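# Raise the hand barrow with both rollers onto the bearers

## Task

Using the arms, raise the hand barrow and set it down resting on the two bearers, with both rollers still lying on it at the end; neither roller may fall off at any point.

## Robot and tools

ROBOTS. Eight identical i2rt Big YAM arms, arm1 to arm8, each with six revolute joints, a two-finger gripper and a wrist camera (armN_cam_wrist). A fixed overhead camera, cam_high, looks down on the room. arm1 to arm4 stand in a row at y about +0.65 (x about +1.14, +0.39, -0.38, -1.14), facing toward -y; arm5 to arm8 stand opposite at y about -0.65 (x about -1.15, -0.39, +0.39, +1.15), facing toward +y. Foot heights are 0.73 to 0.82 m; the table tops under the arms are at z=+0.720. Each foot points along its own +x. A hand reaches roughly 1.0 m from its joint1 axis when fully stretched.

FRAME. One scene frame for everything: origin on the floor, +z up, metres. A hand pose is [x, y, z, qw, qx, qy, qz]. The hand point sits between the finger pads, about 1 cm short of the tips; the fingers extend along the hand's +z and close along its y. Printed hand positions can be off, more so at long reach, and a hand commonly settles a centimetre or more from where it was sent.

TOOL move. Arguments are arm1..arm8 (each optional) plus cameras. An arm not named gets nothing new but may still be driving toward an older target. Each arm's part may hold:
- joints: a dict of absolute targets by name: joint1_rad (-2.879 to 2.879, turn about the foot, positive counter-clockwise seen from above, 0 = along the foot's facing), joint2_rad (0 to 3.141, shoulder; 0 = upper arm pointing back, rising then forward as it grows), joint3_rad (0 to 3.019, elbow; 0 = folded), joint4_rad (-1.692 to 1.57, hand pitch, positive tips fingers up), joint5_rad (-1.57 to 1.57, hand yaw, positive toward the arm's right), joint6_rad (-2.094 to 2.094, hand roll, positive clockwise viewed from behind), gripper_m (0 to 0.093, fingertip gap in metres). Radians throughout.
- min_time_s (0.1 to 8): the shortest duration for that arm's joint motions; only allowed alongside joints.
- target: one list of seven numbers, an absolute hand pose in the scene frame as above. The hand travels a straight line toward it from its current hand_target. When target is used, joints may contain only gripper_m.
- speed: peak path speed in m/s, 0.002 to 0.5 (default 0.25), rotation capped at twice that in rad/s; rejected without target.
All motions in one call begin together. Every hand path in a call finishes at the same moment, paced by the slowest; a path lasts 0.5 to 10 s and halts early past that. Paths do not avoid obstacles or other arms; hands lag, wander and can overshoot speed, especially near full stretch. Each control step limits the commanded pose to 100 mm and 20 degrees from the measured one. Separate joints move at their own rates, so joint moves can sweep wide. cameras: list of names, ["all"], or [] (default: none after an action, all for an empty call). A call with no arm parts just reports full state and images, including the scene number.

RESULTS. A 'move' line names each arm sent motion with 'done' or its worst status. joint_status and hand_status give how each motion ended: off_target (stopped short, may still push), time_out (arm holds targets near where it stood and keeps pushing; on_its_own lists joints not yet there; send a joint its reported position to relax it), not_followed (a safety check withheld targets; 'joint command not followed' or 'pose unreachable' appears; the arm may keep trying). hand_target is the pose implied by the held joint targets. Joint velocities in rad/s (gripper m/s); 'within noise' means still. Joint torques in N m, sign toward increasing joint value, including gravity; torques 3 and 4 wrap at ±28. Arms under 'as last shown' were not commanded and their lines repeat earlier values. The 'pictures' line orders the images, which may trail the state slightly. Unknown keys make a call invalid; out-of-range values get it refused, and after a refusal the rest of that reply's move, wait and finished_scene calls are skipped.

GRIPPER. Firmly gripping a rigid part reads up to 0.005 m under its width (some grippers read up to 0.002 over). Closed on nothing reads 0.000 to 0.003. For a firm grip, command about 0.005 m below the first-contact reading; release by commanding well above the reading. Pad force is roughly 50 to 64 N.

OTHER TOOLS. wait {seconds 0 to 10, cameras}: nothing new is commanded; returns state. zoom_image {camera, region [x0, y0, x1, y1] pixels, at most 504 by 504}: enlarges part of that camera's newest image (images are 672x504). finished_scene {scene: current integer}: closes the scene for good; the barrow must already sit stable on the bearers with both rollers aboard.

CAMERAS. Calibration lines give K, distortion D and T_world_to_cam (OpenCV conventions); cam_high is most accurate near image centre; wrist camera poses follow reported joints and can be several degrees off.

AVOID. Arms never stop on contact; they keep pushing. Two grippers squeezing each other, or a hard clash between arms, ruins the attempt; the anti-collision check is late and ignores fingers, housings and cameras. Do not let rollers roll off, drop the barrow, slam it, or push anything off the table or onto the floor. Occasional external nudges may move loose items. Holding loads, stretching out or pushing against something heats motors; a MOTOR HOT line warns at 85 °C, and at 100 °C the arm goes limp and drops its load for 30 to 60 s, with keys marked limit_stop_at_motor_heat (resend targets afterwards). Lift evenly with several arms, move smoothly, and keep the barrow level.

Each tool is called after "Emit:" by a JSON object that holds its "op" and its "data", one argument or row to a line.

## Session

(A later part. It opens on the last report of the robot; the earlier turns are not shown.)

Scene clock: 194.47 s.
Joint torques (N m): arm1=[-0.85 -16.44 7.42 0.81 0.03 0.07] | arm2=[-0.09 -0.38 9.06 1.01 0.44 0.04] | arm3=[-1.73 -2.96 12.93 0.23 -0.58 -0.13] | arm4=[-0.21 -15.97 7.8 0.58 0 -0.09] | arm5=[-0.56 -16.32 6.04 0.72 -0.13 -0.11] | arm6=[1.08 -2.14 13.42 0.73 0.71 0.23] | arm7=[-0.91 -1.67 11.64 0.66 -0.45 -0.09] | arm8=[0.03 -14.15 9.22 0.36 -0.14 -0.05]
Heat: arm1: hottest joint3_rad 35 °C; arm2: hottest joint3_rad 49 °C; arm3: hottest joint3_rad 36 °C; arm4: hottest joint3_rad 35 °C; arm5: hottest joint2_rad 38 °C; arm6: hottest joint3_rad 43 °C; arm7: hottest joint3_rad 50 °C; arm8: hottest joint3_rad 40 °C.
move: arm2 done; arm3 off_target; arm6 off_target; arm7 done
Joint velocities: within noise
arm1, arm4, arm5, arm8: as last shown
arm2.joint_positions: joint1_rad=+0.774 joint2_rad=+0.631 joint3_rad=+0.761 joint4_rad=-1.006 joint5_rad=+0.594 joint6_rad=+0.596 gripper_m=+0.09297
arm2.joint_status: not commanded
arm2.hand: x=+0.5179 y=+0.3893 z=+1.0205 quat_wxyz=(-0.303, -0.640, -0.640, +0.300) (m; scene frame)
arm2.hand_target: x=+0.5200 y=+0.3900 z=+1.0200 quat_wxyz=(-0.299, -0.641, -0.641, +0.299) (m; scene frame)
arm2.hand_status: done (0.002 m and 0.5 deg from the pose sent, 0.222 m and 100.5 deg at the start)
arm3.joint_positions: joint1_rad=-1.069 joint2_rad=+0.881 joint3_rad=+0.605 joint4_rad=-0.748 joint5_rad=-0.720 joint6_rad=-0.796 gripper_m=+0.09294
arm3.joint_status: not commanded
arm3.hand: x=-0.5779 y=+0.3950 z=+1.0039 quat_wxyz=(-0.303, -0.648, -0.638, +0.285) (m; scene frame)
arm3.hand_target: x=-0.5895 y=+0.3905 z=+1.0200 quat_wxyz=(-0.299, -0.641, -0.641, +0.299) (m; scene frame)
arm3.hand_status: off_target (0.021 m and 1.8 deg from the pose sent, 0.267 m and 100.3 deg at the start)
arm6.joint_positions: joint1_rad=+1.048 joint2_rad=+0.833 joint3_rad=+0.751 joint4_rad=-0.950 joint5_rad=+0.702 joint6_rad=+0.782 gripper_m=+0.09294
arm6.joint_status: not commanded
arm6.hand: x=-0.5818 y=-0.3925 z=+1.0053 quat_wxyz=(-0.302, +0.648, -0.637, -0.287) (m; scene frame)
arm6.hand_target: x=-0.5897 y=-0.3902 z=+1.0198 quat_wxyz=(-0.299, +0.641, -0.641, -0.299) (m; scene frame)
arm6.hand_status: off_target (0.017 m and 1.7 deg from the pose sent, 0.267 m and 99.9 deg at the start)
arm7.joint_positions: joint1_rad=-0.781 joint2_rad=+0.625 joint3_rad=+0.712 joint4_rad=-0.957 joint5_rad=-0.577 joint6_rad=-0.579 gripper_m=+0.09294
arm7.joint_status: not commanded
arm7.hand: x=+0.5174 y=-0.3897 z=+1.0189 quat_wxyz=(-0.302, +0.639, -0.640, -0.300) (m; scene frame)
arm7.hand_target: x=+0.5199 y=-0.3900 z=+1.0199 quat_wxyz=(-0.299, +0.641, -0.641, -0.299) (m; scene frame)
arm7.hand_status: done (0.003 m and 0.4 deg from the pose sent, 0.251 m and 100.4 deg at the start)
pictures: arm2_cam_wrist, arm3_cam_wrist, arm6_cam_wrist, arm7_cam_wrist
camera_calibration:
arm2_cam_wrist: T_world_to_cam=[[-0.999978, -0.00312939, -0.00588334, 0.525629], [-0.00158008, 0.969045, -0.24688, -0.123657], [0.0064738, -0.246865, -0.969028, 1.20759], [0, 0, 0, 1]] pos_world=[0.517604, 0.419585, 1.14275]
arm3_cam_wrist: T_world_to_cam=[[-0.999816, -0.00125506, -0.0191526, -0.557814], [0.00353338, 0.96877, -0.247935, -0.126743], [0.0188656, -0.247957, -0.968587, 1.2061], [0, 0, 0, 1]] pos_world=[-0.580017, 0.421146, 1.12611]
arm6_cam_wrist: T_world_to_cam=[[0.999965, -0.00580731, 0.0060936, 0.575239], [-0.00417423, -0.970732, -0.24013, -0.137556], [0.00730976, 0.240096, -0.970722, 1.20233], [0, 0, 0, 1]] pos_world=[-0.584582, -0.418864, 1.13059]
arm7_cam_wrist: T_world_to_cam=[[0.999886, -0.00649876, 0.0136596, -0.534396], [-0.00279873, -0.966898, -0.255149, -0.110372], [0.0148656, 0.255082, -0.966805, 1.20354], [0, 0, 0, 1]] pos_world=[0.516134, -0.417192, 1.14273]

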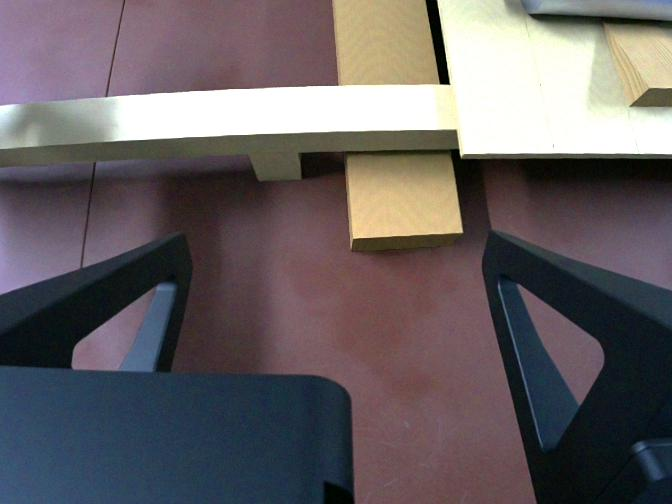

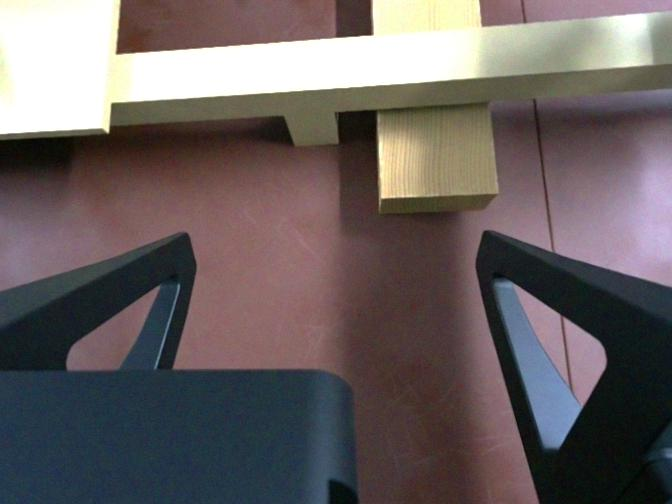

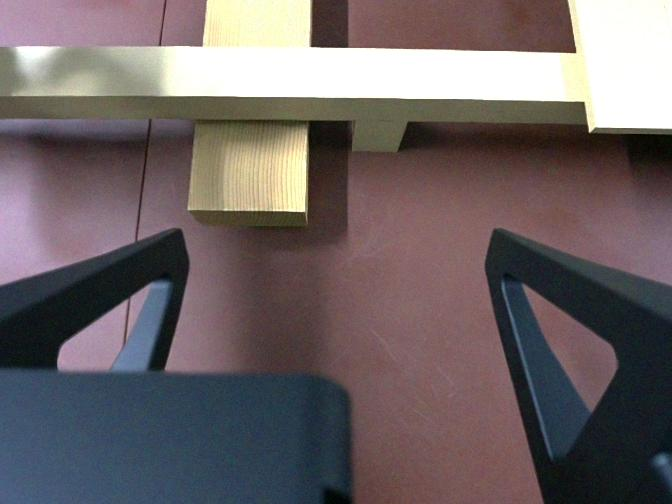

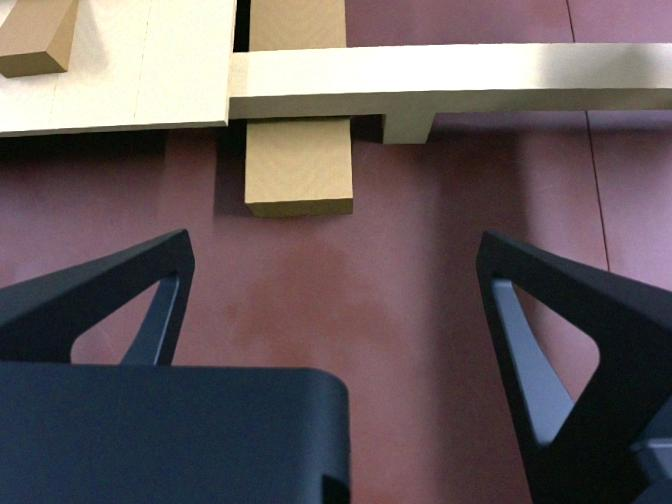

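Emit:
{"op": "move", "data": {
  "arm2": {"target": [0.485, 0.200, 0.90, 0, 0, 1, 0], "speed": 0.4},
  "arm3": {"target": [-0.4545, 0.1895, 0.90, 0, 1, 0, 0], "speed": 0.4},
  "arm6": {"target": [-0.452, -0.1975, 0.90, 0, 1, 0, 0], "speed": 0.4},
  "arm7": {"target": [0.50, -0.174, 0.90, 0, 0, 1, 0], "speed": 0.4},
  "cameras": []
}}

Emit:
{"op": "move", "data": {
  "arm2": {"target": [0.485, 0.200, 0.80, 0, 0, 1, 0], "speed": 0.12},
  "arm3": {"target": [-0.4545, 0.1895, 0.80, 0, 1, 0, 0], "speed": 0.12},
  "arm6": {"target": [-0.452, -0.1975, 0.80, 0, 1, 0, 0], "speed": 0.12},
  "arm7": {"target": [0.50, -0.174, 0.80, 0, 0, 1, 0], "speed": 0.12},
  "cameras": ["arm2_cam_wrist", "arm3_cam_wrist", "arm6_cam_wrist", "arm7_cam_wrist"]
}}

Scene clock: 216.67 s.
Joint torques (N m): arm1=[-0.91 -16.85 7.46 0.8 0.02 0.09] | arm2=[-1.49 -12.81 11.79 -0.17 -0.06 -0.16] | arm3=[-0.32 -12.63 11.36 -0.59 -0.11 0.11] | arm4=[-0.21 -15.97 7.8 0.58 0 -0.08] | arm5=[-0.62 -16.32 6.02 0.69 -0.13 -0.11] | arm6=[-0.38 -13.27 12.74 -0.24 0.07 -0.12] | arm7=[0.62 -12.98 13.56 -0.53 0.05 0.22] | arm8=[0.03 -14.15 9.22 0.36 -0.14 -0.05]
Heat: arm1: hottest joint3_rad 35 °C; arm2: hottest joint3_rad 50 °C; arm3: hottest joint3_rad 36 °C; arm4: hottest joint3_rad 35 °C; arm5: hottest joint2_rad 38 °C; arm6: hottest joint3_rad 46 °C; arm7: hottest joint3_rad 48 °C; arm8: hottest joint3_rad 40 °C.
move: arm2 off_target; arm3 off_target; arm6 off_target; arm7 off_target
Joint velocities: within noise
arm1, arm4, arm5, arm8: as last shown
arm2.joint_positions: joint1_rad=+0.186 joint2_rad=+1.556 joint3_rad=+1.265 joint4_rad=-1.316 joint5_rad=-0.002 joint6_rad=-1.337 gripper_m=+0.09297
arm2.joint_status: not commanded
arm2.hand: x=+0.4844 y=+0.2192 z=+0.8824 quat_wxyz=(+0.003, -0.003, -1.000, -0.018) (m; scene frame)
arm2.hand_target: x=+0.4847 y=+0.2009 z=+0.9001 quat_wxyz=(+0.000, +0.000, -1.000, +0.001) (m; scene frame)
arm2.hand_status: off_target (0.026 m and 2.1 deg from the pose sent, 0.227 m and 100.5 deg at the start)
arm3.joint_positions: joint1_rad=-0.222 joint2_rad=+1.645 joint3_rad=+1.166 joint4_rad=-1.092 joint5_rad=+0.006 joint6_rad=+1.392 gripper_m=+0.09295
arm3.joint_status: not commanded
arm3.hand: x=-0.4548 y=+0.2058 z=+0.8937 quat_wxyz=(+0.008, -1.000, -0.003, -0.001) (m; scene frame)
arm3.hand_target: x=-0.4543 y=+0.1900 z=+0.9001 quat_wxyz=(+0.000, -1.000, +0.000, +0.000) (m; scene frame)
arm3.hand_status: off_target (0.017 m and 1.1 deg from the pose sent, 0.261 m and 99.3 deg at the start)
arm6.joint_positions: joint1_rad=+0.199 joint2_rad=+1.569 joint3_rad=+1.227 joint4_rad=-1.253 joint5_rad=+0.001 joint6_rad=-1.407 gripper_m=+0.09295
arm6.joint_status: not commanded
arm6.hand: x=-0.4535 y=-0.2131 z=+0.8906 quat_wxyz=(+0.010, +1.000, -0.005, +0.000) (m; scene frame)
arm6.hand_target: x=-0.4518 y=-0.1980 z=+0.9000 quat_wxyz=(+0.000, +1.000, +0.000, +0.000) (m; scene frame)
arm6.hand_status: off_target (0.018 m and 1.3 deg from the pose sent, 0.257 m and 99.2 deg at the start)
arm7.joint_positions: joint1_rad=-0.225 joint2_rad=+1.637 joint3_rad=+1.332 joint4_rad=-1.292 joint5_rad=+0.007 joint6_rad=+1.324 gripper_m=+0.09294
arm7.joint_status: not commanded
arm7.hand: x=+0.4992 y=-0.1917 z=+0.8887 quat_wxyz=(+0.001, +0.004, -1.000, +0.012) (m; scene frame)
arm7.hand_target: x=+0.4998 y=-0.1747 z=+0.9001 quat_wxyz=(+0.000, +0.000, -1.000, -0.001) (m; scene frame)
arm7.hand_status: off_target (0.021 m and 1.4 deg from the pose sent, 0.247 m and 100.4 deg at the start)
pictures: none
No camera images: "cameras" was empty.

Scene clock: 218.27 s.
Joint torques (N m): arm1=[-0.97 -16.62 7.36 0.79 0.02 0.1] | arm2=[-1.49 -13.51 6.45 0.91 -0.08 -0.16] | arm3=[-0.32 -13.92 6.79 0.03 -0.11 0.12] | arm4=[-0.21 -15.91 7.8 0.58 0 -0.09] | arm5=[-0.5 -16.32 6.04 0.7 -0.13 -0.11] | arm6=[-0.38 -14.27 8.29 0.58 0.06 -0.11] | arm7=[0.38 -14.21 8.28 0.47 0.05 0.21] | arm8=[0.03 -14.15 9.22 0.36 -0.14 -0.05]
Heat: arm1: hottest joint3_rad 35 °C; arm2: hottest joint3_rad 49 °C; arm3: hottest joint3_rad 36 °C; arm4: hottest joint3_rad 35 °C; arm5: hottest joint2_rad 38 °C; arm6: hottest joint3_rad 45 °C; arm7: hottest joint3_rad 47 °C; arm8: hottest joint3_rad 39 °C.
move: arm2 done; arm3 done; arm6 done; arm7 done
Joint velocities: within noise
arm1, arm4, arm5, arm8: as last shown
arm2.joint_positions: joint1_rad=+0.186 joint2_rad=+1.656 joint3_rad=+1.168 joint4_rad=-1.085 joint5_rad=-0.002 joint6_rad=-1.338 gripper_m=+0.09297
arm2.joint_status: not commanded
arm2.hand: x=+0.4884 y=+0.2020 z=+0.8046 quat_wxyz=(-0.001, -0.002, -1.000, -0.002) (m; scene frame)
arm2.hand_target: x=+0.4850 y=+0.2001 z=+0.8000 quat_wxyz=(+0.000, +0.000, -1.000, +0.000) (m; scene frame)
arm2.hand_status: done (0.006 m and 0.3 deg from the pose sent, 0.085 m and 2.2 deg at the start)
arm3.joint_positions: joint1_rad=-0.222 joint2_rad=+1.800 joint3_rad=+1.105 joint4_rad=-0.857 joint5_rad=+0.006 joint6_rad=+1.392 gripper_m=+0.09295
arm3.joint_status: not commanded
arm3.hand: x=-0.4570 y=+0.1915 z=+0.8060 quat_wxyz=(-0.001, -1.000, -0.003, +0.001) (m; scene frame)
arm3.hand_target: x=-0.4544 y=+0.1897 z=+0.8000 quat_wxyz=(+0.000, -1.000, +0.000, +0.000) (m; scene frame)
arm3.hand_status: done (0.007 m and 0.4 deg from the pose sent, 0.095 m and 1.0 deg at the start)
arm6.joint_positions: joint1_rad=+0.198 joint2_rad=+1.684 joint3_rad=+1.125 joint4_rad=-1.013 joint5_rad=+0.001 joint6_rad=-1.409 gripper_m=+0.09295
arm6.joint_status: not commanded
arm6.hand: x=-0.4557 y=-0.1998 z=+0.8063 quat_wxyz=(-0.002, +1.000, -0.005, -0.002) (m; scene frame)
arm6.hand_target: x=-0.4520 y=-0.1977 z=+0.8000 quat_wxyz=(+0.000, +1.000, +0.000, +0.000) (m; scene frame)
arm6.hand_status: done (0.008 m and 0.6 deg from the pose sent, 0.092 m and 1.3 deg at the start)
arm7.joint_positions: joint1_rad=-0.225 joint2_rad=+1.741 joint3_rad=+1.239 joint4_rad=-1.068 joint5_rad=+0.007 joint6_rad=+1.324 gripper_m=+0.09294
arm7.joint_status: not commanded
arm7.hand: x=+0.5025 y=-0.1768 z=+0.8074 quat_wxyz=(-0.002, +0.004, -1.000, -0.001) (m; scene frame)
arm7.hand_target: x=+0.5000 y=-0.1742 z=+0.8000 quat_wxyz=(+0.000, +0.000, -1.000, +0.000) (m; scene frame)
arm7.hand_status: done (0.008 m and 0.5 deg from the pose sent, 0.090 m and 1.4 deg at the start)
pictures: arm2_cam_wrist, arm3_cam_wrist, arm6_cam_wrist, arm7_cam_wrist
camera_calibration:
arm2_cam_wrist: T_world_to_cam=[[-0.00566474, -0.999967, -0.00588561, 0.210025], [-0.80799, 0.00110932, 0.589195, -0.0788993], [-0.589169, 0.00809314, -0.80797, 1.06221], [0, 0, 0, 1]] pos_world=[0.56326, 0.201509, 0.905956]
arm3_cam_wrist: T_world_to_cam=[[-0.015942, 0.999873, 0.000398548, -0.198758], [0.822146, 0.0128815, 0.56913, -0.0804198], [0.569053, 0.00940075, -0.822247, 1.04585], [0, 0, 0, 1]] pos_world=[-0.532195, 0.189937, 0.905795]
arm6_cam_wrist: T_world_to_cam=[[0.0311534, 0.999513, -0.00175205, 0.217218], [0.81726, -0.0244636, 0.57575, -0.0921316], [0.575427, -0.0193684, -0.817624, 1.0456], [0, 0, 0, 1]] pos_world=[-0.533138, -0.199114, 0.908333]
arm7_cam_wrist: T_world_to_cam=[[0.0141, -0.999851, 0.00997708, -0.192534], [-0.815035, -0.00571228, 0.579384, -0.0543156], [-0.57924, -0.016301, -0.814994, 1.07297], [0, 0, 0, 1]] pos_world=[0.579956, -0.175325, 0.907859]

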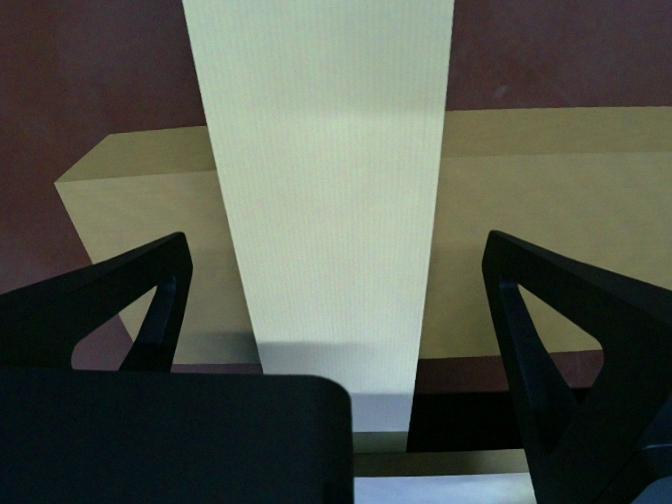

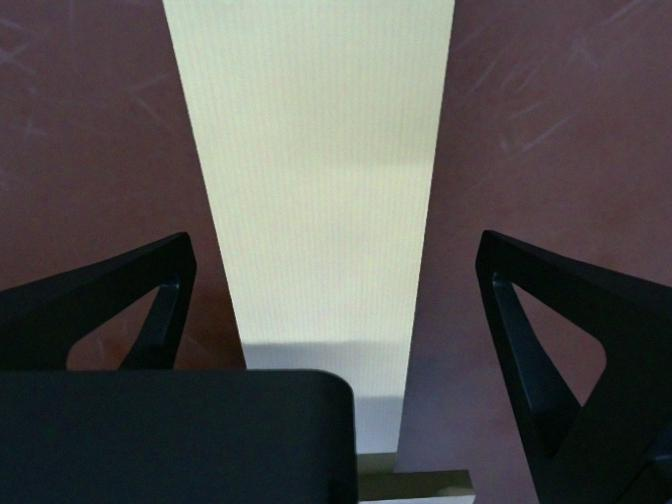

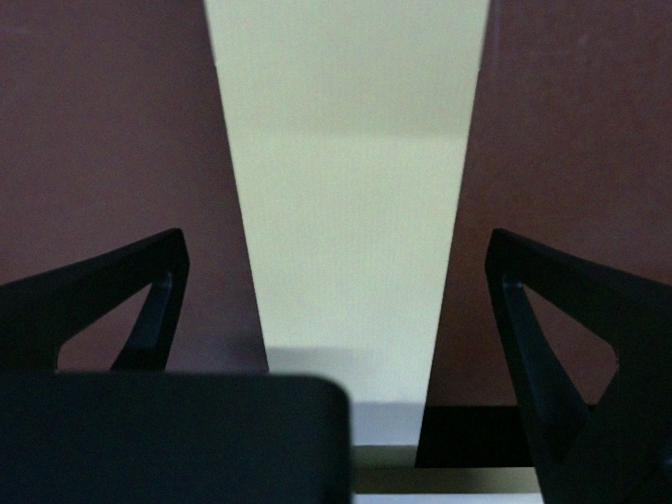

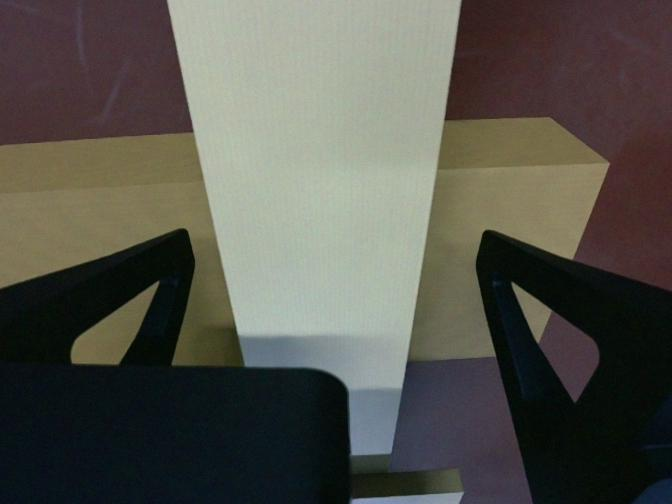

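Emit:
{"op": "move", "data": {
  "arm2": {"joints": {"gripper_m": 0.03}},
  "arm3": {"joints": {"gripper_m": 0.03}},
  "arm6": {"joints": {"gripper_m": 0.03}},
  "arm7": {"joints": {"gripper_m": 0.03}},
  "cameras": []
}}

Emit:
{"op": "move", "data": {
  "arm1": {"target": [0.90, 0.2070, 0.855, 0, 1, 0, 0], "speed": 0.06},
  "arm2": {"target": [0.485, 0.200, 0.855, 0, 0, 1, 0], "speed": 0.06},
  "arm3": {"target": [-0.4545, 0.1895, 0.855, 0, 1, 0, 0], "speed": 0.06},
  "arm4": {"target": [-0.90, 0.1977, 0.855, 0, 0, 1, 0], "speed": 0.06},
  "arm5": {"target": [-0.90, -0.2000, 0.848, 0, 0, 1, 0], "speed": 0.06},
  "arm6": {"target": [-0.452, -0.1975, 0.855, 0, 1, 0, 0], "speed": 0.06},
  "arm7": {"target": [0.50, -0.174, 0.855, 0, 0, 1, 0], "speed": 0.06},
  "arm8": {"target": [0.90, -0.1806, 0.855, 0, 1, 0, 0], "speed": 0.06},
  "cameras": ["cam_high"]
}}

Scene clock: 224.07 s.
Joint torques (N m): arm1=[-1.08 -17.03 7.45 0.69 0.02 0.1] | arm2=[-1.44 -13.86 6.5 0.88 -0.19 -0.09] | arm3=[-0.38 -13.92 6.83 -0.23 -0.04 0.14] | arm4=[-0.21 -15.91 7.8 0.58 0 -0.09] | arm5=[-0.56 -16.26 6 0.7 -0.12 -0.12] | arm6=[-0.44 -14.62 8.28 0.24 -0.03 -0.03] | arm7=[0.56 -14.1 8.42 0.13 0.2 0.23] | arm8=[0.03 -14.15 9.22 0.36 -0.14 -0.05]
Heat: arm1: hottest joint3_rad 35 °C; arm2: hottest joint3_rad 48 °C; arm3: hottest joint3_rad 36 °C; arm4: hottest joint3_rad 35 °C; arm5: hottest joint2_rad 38 °C; arm6: hottest joint3_rad 44 °C; arm7: hottest joint3_rad 47 °C; arm8: hottest joint3_rad 39 °C.
move: arm2 off_target; arm3 off_target; arm6 off_target; arm7 off_target
Joint velocities: within noise
arm1, arm4, arm5, arm8: as last shown
arm2.joint_positions: joint1_rad=+0.186 joint2_rad=+1.656 joint3_rad=+1.168 joint4_rad=-1.085 joint5_rad=+0.000 joint6_rad=-1.345 gripper_m=+0.04464
arm2.joint_status: gripper_m off_target (ended at +0.04466, target +0.03000)
arm2.hand: x=+0.4880 y=+0.2018 z=+0.8046 quat_wxyz=(+0.001, +0.001, -1.000, -0.001) (m; scene frame)
arm2.hand_target: x=+0.4850 y=+0.2001 z=+0.8000 quat_wxyz=(+0.000, +0.000, -1.000, +0.000) (m; scene frame)
arm2.hand_status: not commanded
arm3.joint_positions: joint1_rad=-0.222 joint2_rad=+1.800 joint3_rad=+1.105 joint4_rad=-0.849 joint5_rad=+0.004 joint6_rad=+1.390 gripper_m=+0.04562
arm3.joint_status: gripper_m off_target (ended at +0.04564, target +0.03000)
arm3.hand: x=-0.4570 y=+0.1895 z=+0.8058 quat_wxyz=(-0.005, -1.000, -0.005, +0.001) (m; scene frame)
arm3.hand_target: x=-0.4545 y=+0.1895 z=+0.8002 quat_wxyz=(+0.000, -1.000, +0.000, +0.000) (m; scene frame)
arm3.hand_status: not commanded
arm6.joint_positions: joint1_rad=+0.198 joint2_rad=+1.686 joint3_rad=+1.125 joint4_rad=-1.003 joint5_rad=+0.003 joint6_rad=-1.417 gripper_m=+0.04432
arm6.joint_status: gripper_m off_target (ended at +0.04435, target +0.03000)
arm6.hand: x=-0.4556 y=-0.1976 z=+0.8056 quat_wxyz=(-0.006, +1.000, -0.001, -0.002) (m; scene frame)
arm6.hand_target: x=-0.4519 y=-0.1976 z=+0.8000 quat_wxyz=(+0.000, +1.000, +0.000, +0.000) (m; scene frame)
arm6.hand_status: not commanded
arm7.joint_positions: joint1_rad=-0.225 joint2_rad=+1.743 joint3_rad=+1.239 joint4_rad=-1.058 joint5_rad=+0.004 joint6_rad=+1.323 gripper_m=+0.04447
arm7.joint_status: gripper_m off_target (ended at +0.04450, target +0.03000)
arm7.hand: x=+0.5026 y=-0.1742 z=+0.8069 quat_wxyz=(-0.001, +0.004, -1.000, -0.006) (m; scene frame)
arm7.hand_target: x=+0.5001 y=-0.1742 z=+0.8002 quat_wxyz=(+0.000, +0.000, -1.000, +0.000) (m; scene frame)
arm7.hand_status: not commanded
pictures: none
No camera images: "cameras" was empty.

Scene clock: 225.87 s.
Joint torques (N m): arm1=[-1.08 -22.24 11.3 -3.36 0.13 0.06] | arm2=[-1.44 -19.19 10.93 -2.99 -0.52 -0.09] | arm3=[-0.32 -19.96 9.63 -3.58 -0.05 0.14] | arm4=[-0.38 -19.84 11.89 -2.28 -0.12 -0.09] | arm5=[-0.32 -23.41 8.85 -2.86 0.19 -0.09] | arm6=[-0.21 -20.07 11.66 -3.3 -0.13 -0.01] | arm7=[0.44 -18.96 12.67 -3.25 0.27 0.23] | arm8=[-0.09 -18.55 14.11 -2.91 -0.19 -0.05]
Heat: arm1: hottest joint3_rad 35 °C; arm2: hottest joint3_rad 48 °C; arm3: hottest joint3_rad 36 °C; arm4: hottest joint3_rad 35 °C; arm5: hottest joint2_rad 38 °C; arm6: hottest joint3_rad 44 °C; arm7: hottest joint3_rad 47 °C; arm8: hottest joint3_rad 40 °C.
move: arm1 off_target; arm2 off_target; arm3 off_target; arm4 off_target; arm5 off_target; arm6 off_target; arm7 off_target; arm8 off_target
Joint velocities: within noise
arm1.joint_positions: joint1_rad=-0.513 joint2_rad=+1.816 joint3_rad=+1.279 joint4_rad=-1.038 joint5_rad=-0.004 joint6_rad=+1.063 gripper_m=+0.04508
arm1.joint_status: not commanded
arm1.hand: x=+0.9032 y=+0.2080 z=+0.8091 quat_wxyz=(+0.004, -1.000, -0.009, -0.004) (m; scene frame)
arm1.hand_target: x=+0.9003 y=+0.2074 z=+0.8529 quat_wxyz=(-0.001, -1.000, +0.000, +0.001) (m; scene frame)
arm1.hand_status: off_target (0.046 m and 1.2 deg from the pose sent, 0.050 m and 1.1 deg at the start)
arm2.joint_positions: joint1_rad=+0.186 joint2_rad=+1.654 joint3_rad=+1.184 joint4_rad=-1.121 joint5_rad=+0.008 joint6_rad=-1.345 gripper_m=+0.04464
arm2.joint_status: not commanded
arm2.hand: x=+0.4861 y=+0.2036 z=+0.8113 quat_wxyz=(+0.007, +0.001, -1.000, -0.009) (m; scene frame)
arm2.hand_target: x=+0.4849 y=+0.2008 z=+0.8532 quat_wxyz=(+0.000, +0.000, -1.000, +0.001) (m; scene frame)
arm2.hand_status: off_target (0.044 m and 1.3 deg from the pose sent, 0.050 m and 0.2 deg at the start)
arm3.joint_positions: joint1_rad=-0.222 joint2_rad=+1.783 joint3_rad=+1.118 joint4_rad=-0.892 joint5_rad=+0.004 joint6_rad=+1.390 gripper_m=+0.04562
arm3.joint_status: not commanded
arm3.hand: x=-0.4567 y=+0.1913 z=+0.8173 quat_wxyz=(+0.001, -1.000, -0.005, +0.000) (m; scene frame)
arm3.hand_target: x=-0.4545 y=+0.1896 z=+0.8532 quat_wxyz=(-0.001, -1.000, +0.000, +0.000) (m; scene frame)
arm3.hand_status: off_target (0.038 m and 0.5 deg from the pose sent, 0.049 m and 0.8 deg at the start)
arm4.joint_positions: joint1_rad=+0.522 joint2_rad=+1.824 joint3_rad=+1.306 joint4_rad=-1.056 joint5_rad=+0.000 joint6_rad=-1.079 gripper_m=+0.04521
arm4.joint_status: not commanded
arm4.hand: x=-0.9022 y=+0.1980 z=+0.8188 quat_wxyz=(+0.004, -0.005, -1.000, -0.002) (m; scene frame)
arm4.hand_target: x=-0.9003 y=+0.1980 z=+0.8538 quat_wxyz=(+0.000, +0.000, -1.000, +0.001) (m; scene frame)
arm4.hand_status: off_target (0.036 m and 0.7 deg from the pose sent, 0.050 m and 0.7 deg at the start)
arm5.joint_positions: joint1_rad=-0.531 joint2_rad=+1.881 joint3_rad=+1.250 joint4_rad=-0.926 joint5_rad=-0.005 joint6_rad=+1.072 gripper_m=+0.04323
arm5.joint_status: not commanded
arm5.hand: x=-0.9035 y=-0.1981 z=+0.8111 quat_wxyz=(+0.002, +0.002, -1.000, -0.002) (m; scene frame)
arm5.hand_target: x=-0.9001 y=-0.2000 z=+0.8466 quat_wxyz=(-0.001, +0.000, -1.000, -0.001) (m; scene frame)
arm5.hand_status: off_target (0.037 m and 0.4 deg from the pose sent, 0.052 m and 1.4 deg at the start)
arm6.joint_positions: joint1_rad=+0.198 joint2_rad=+1.677 joint3_rad=+1.154 joint4_rad=-1.056 joint5_rad=+0.005 joint6_rad=-1.417 gripper_m=+0.04432
arm6.joint_status: not commanded
arm6.hand: x=-0.4551 y=-0.1974 z=+0.8186 quat_wxyz=(+0.002, +1.000, -0.001, +0.001) (m; scene frame)
arm6.hand_target: x=-0.4520 y=-0.1979 z=+0.8534 quat_wxyz=(-0.001, +1.000, +0.000, +0.000) (m; scene frame)
arm6.hand_status: off_target (0.037 m and 0.2 deg from the pose sent, 0.049 m and 0.7 deg at the start)
arm7.joint_positions: joint1_rad=-0.225 joint2_rad=+1.738 joint3_rad=+1.255 joint4_rad=-1.095 joint5_rad=+0.002 joint6_rad=+1.322 gripper_m=+0.04452
arm7.joint_status: not commanded
arm7.hand: x=+0.5018 y=-0.1757 z=+0.8145 quat_wxyz=(+0.002, +0.005, -1.000, +0.002) (m; scene frame)
arm7.hand_target: x=+0.5000 y=-0.1746 z=+0.8535 quat_wxyz=(+0.000, +0.000, -1.000, -0.002) (m; scene frame)
arm7.hand_status: off_target (0.041 m and 0.6 deg from the pose sent, 0.048 m and 0.8 deg at the start)
arm8.joint_positions: joint1_rad=+0.516 joint2_rad=+1.824 joint3_rad=+1.404 joint4_rad=-1.163 joint5_rad=+0.000 joint6_rad=-1.082 gripper_m=+0.04504
arm8.joint_status: not commanded
arm8.hand: x=+0.9024 y=-0.1847 z=+0.8094 quat_wxyz=(+0.011, +1.000, -0.003, +0.006) (m; scene frame)
arm8.hand_target: x=+0.9004 y=-0.1815 z=+0.8535 quat_wxyz=(-0.001, +1.000, +0.000, -0.001) (m; scene frame)
arm8.hand_status: off_target (0.046 m and 1.4 deg from the pose sent, 0.051 m and 0.4 deg at the start)
pictures: cam_high

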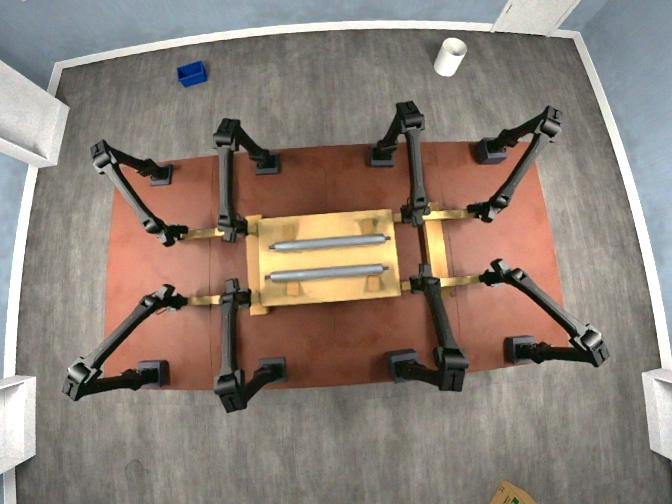

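Emit:
{"op": "move", "data": {
  "arm1": {"target": [0.9003, 0.2074, 0.9059, 0, 1, 0, 0], "speed": 0.06},
  "arm2": {"target": [0.4849, 0.2008, 0.9042, 0, 0, 1, 0], "speed": 0.06},
  "arm3": {"target": [-0.4545, 0.1896, 0.8992, 0, 1, 0, 0], "speed": 0.06},
  "arm4": {"target": [-0.9003, 0.1980, 0.8978, 0, 0, 1, 0], "speed": 0.06},
  "arm5": {"target": [-0.9001, -0.2000, 0.8896, 0, 0, 1, 0], "speed": 0.06},
  "arm6": {"target": [-0.4520, -0.1979, 0.8994, 0, 1, 0, 0], "speed": 0.06},
  "arm7": {"target": [0.5000, -0.1746, 0.9045, 0, 0, 1, 0], "speed": 0.06},
  "arm8": {"target": [0.9004, -0.1815, 0.9060, 0, 1, 0, 0], "speed": 0.06},
  "cameras": ["cam_high"]
}}

Scene clock: 235.57 s.
Joint torques (N m): arm1=[-0.91 -21.77 13.14 -3.6 0.17 0.09] | arm2=[-1.44 -18.55 12.26 -3.1 -0.56 -0.09] | arm3=[-0.26 -19.08 11.3 -3.66 -0.05 0.14] | arm4=[-0.44 -19.43 13.09 -2.4 -0.15 -0.1] | arm5=[-0.32 -22.53 10.04 -2.84 0.26 -0.1] | arm6=[-0.26 -19.19 13.11 -3.4 -0.15 -0.01] | arm7=[0.44 -18.26 14.48 -3.41 0.29 0.24] | arm8=[-0.26 -18.55 15.27 -2.85 -0.41 -0.05]
Heat: arm1: hottest joint3_rad 37 °C; arm2: hottest joint3_rad 48 °C; arm3: hottest joint3_rad 36 °C; arm4: hottest joint3_rad 36 °C; arm5: hottest joint2_rad 40 °C; arm6: hottest joint3_rad 43 °C; arm7: hottest joint3_rad 47 °C; arm8: hottest joint3_rad 42 °C.
move: arm1 off_target; arm2 off_target; arm3 off_target; arm4 off_target; arm5 off_target; arm6 off_target; arm7 off_target; arm8 off_target
Joint velocities: within noise
arm1.joint_positions: joint1_rad=-0.513 joint2_rad=+1.760 joint3_rad=+1.336 joint4_rad=-1.159 joint5_rad=-0.005 joint6_rad=+1.063 gripper_m=+0.04508
arm1.joint_status: not commanded
arm1.hand: x=+0.9042 y=+0.2091 z=+0.8559 quat_wxyz=(+0.007, -1.000, -0.009, -0.007) (m; scene frame)
arm1.hand_target: x=+0.9010 y=+0.2083 z=+0.9039 quat_wxyz=(-0.002, -1.000, +0.000, +0.001) (m; scene frame)
arm1.hand_status: off_target (0.050 m and 1.5 deg from the pose sent, 0.097 m and 1.2 deg at the start)
arm2.joint_positions: joint1_rad=+0.186 joint2_rad=+1.607 joint3_rad=+1.256 joint4_rad=-1.245 joint5_rad=+0.009 joint6_rad=-1.345 gripper_m=+0.04464
arm2.joint_status: not commanded
arm2.hand: x=+0.4858 y=+0.2041 z=+0.8569 quat_wxyz=(+0.008, +0.001, -1.000, -0.011) (m; scene frame)
arm2.hand_target: x=+0.4847 y=+0.2020 z=+0.9023 quat_wxyz=(+0.000, +0.000, -1.000, +0.002) (m; scene frame)
arm2.hand_status: off_target (0.047 m and 1.6 deg from the pose sent, 0.093 m and 1.3 deg at the start)
arm3.joint_positions: joint1_rad=-0.222 joint2_rad=+1.716 joint3_rad=+1.157 joint4_rad=-1.002 joint5_rad=+0.004 joint6_rad=+1.390 gripper_m=+0.04564
arm3.joint_status: not commanded
arm3.hand: x=-0.4566 y=+0.1927 z=+0.8595 quat_wxyz=(+0.003, -1.000, -0.005, -0.001) (m; scene frame)
arm3.hand_target: x=-0.4545 y=+0.1901 z=+0.8976 quat_wxyz=(-0.002, -1.000, +0.000, +0.000) (m; scene frame)
arm3.hand_status: off_target (0.040 m and 0.6 deg from the pose sent, 0.082 m and 0.5 deg at the start)
arm4.joint_positions: joint1_rad=+0.522 joint2_rad=+1.779 joint3_rad=+1.358 joint4_rad=-1.156 joint5_rad=+0.001 joint6_rad=-1.079 gripper_m=+0.04521
arm4.joint_status: not commanded
arm4.hand: x=-0.9021 y=+0.1979 z=+0.8588 quat_wxyz=(+0.005, -0.005, -1.000, -0.003) (m; scene frame)
arm4.hand_target: x=-0.9006 y=+0.1983 z=+0.8966 quat_wxyz=(+0.000, +0.000, -1.000, +0.001) (m; scene frame)
arm4.hand_status: off_target (0.039 m and 0.9 deg from the pose sent, 0.079 m and 0.7 deg at the start)
arm5.joint_positions: joint1_rad=-0.531 joint2_rad=+1.822 joint3_rad=+1.286 joint4_rad=-1.026 joint5_rad=-0.006 joint6_rad=+1.072 gripper_m=+0.04323
arm5.joint_status: not commanded
arm5.hand: x=-0.9041 y=-0.1987 z=+0.8515 quat_wxyz=(+0.003, +0.002, -1.000, +0.000) (m; scene frame)
arm5.hand_target: x=-0.9004 y=-0.2002 z=+0.8882 quat_wxyz=(-0.001, +0.000, -1.000, -0.001) (m; scene frame)
arm5.hand_status: off_target (0.038 m and 0.5 deg from the pose sent, 0.079 m and 0.4 deg at the start)
arm6.joint_positions: joint1_rad=+0.198 joint2_rad=+1.627 joint3_rad=+1.213 joint4_rad=-1.168 joint5_rad=+0.006 joint6_rad=-1.417 gripper_m=+0.04432
arm6.joint_status: not commanded
arm6.hand: x=-0.4548 y=-0.1980 z=+0.8606 quat_wxyz=(+0.003, +1.000, -0.001, +0.001) (m; scene frame)
arm6.hand_target: x=-0.4520 y=-0.1984 z=+0.8979 quat_wxyz=(-0.001, +1.000, +0.000, +0.000) (m; scene frame)
arm6.hand_status: off_target (0.039 m and 0.4 deg from the pose sent, 0.081 m and 0.2 deg at the start)
arm7.joint_positions: joint1_rad=-0.225 joint2_rad=+1.689 joint3_rad=+1.319 joint4_rad=-1.213 joint5_rad=+0.001 joint6_rad=+1.322 gripper_m=+0.04460
arm7.joint_status: not commanded
arm7.hand: x=+0.5015 y=-0.1773 z=+0.8599 quat_wxyz=(+0.003, +0.005, -1.000, +0.004) (m; scene frame)
arm7.hand_target: x=+0.4999 y=-0.1757 z=+0.9029 quat_wxyz=(+0.000, +0.000, -1.000, -0.002) (m; scene frame)
arm7.hand_status: off_target (0.045 m and 0.8 deg from the pose sent, 0.090 m and 0.6 deg at the start)
arm8.joint_positions: joint1_rad=+0.518 joint2_rad=+1.786 joint3_rad=+1.479 joint4_rad=-1.288 joint5_rad=+0.007 joint6_rad=-1.082 gripper_m=+0.04504
arm8.joint_status: not commanded
arm8.hand: x=+0.9026 y=-0.1849 z=+0.8557 quat_wxyz=(+0.015, +1.000, -0.002, +0.011) (m; scene frame)
arm8.hand_target: x=+0.9011 y=-0.1828 z=+0.9042 quat_wxyz=(-0.001, +1.000, +0.000, +0.000) (m; scene frame)
arm8.hand_status: off_target (0.050 m and 2.1 deg from the pose sent, 0.097 m and 1.5 deg at the start)
pictures: cam_high

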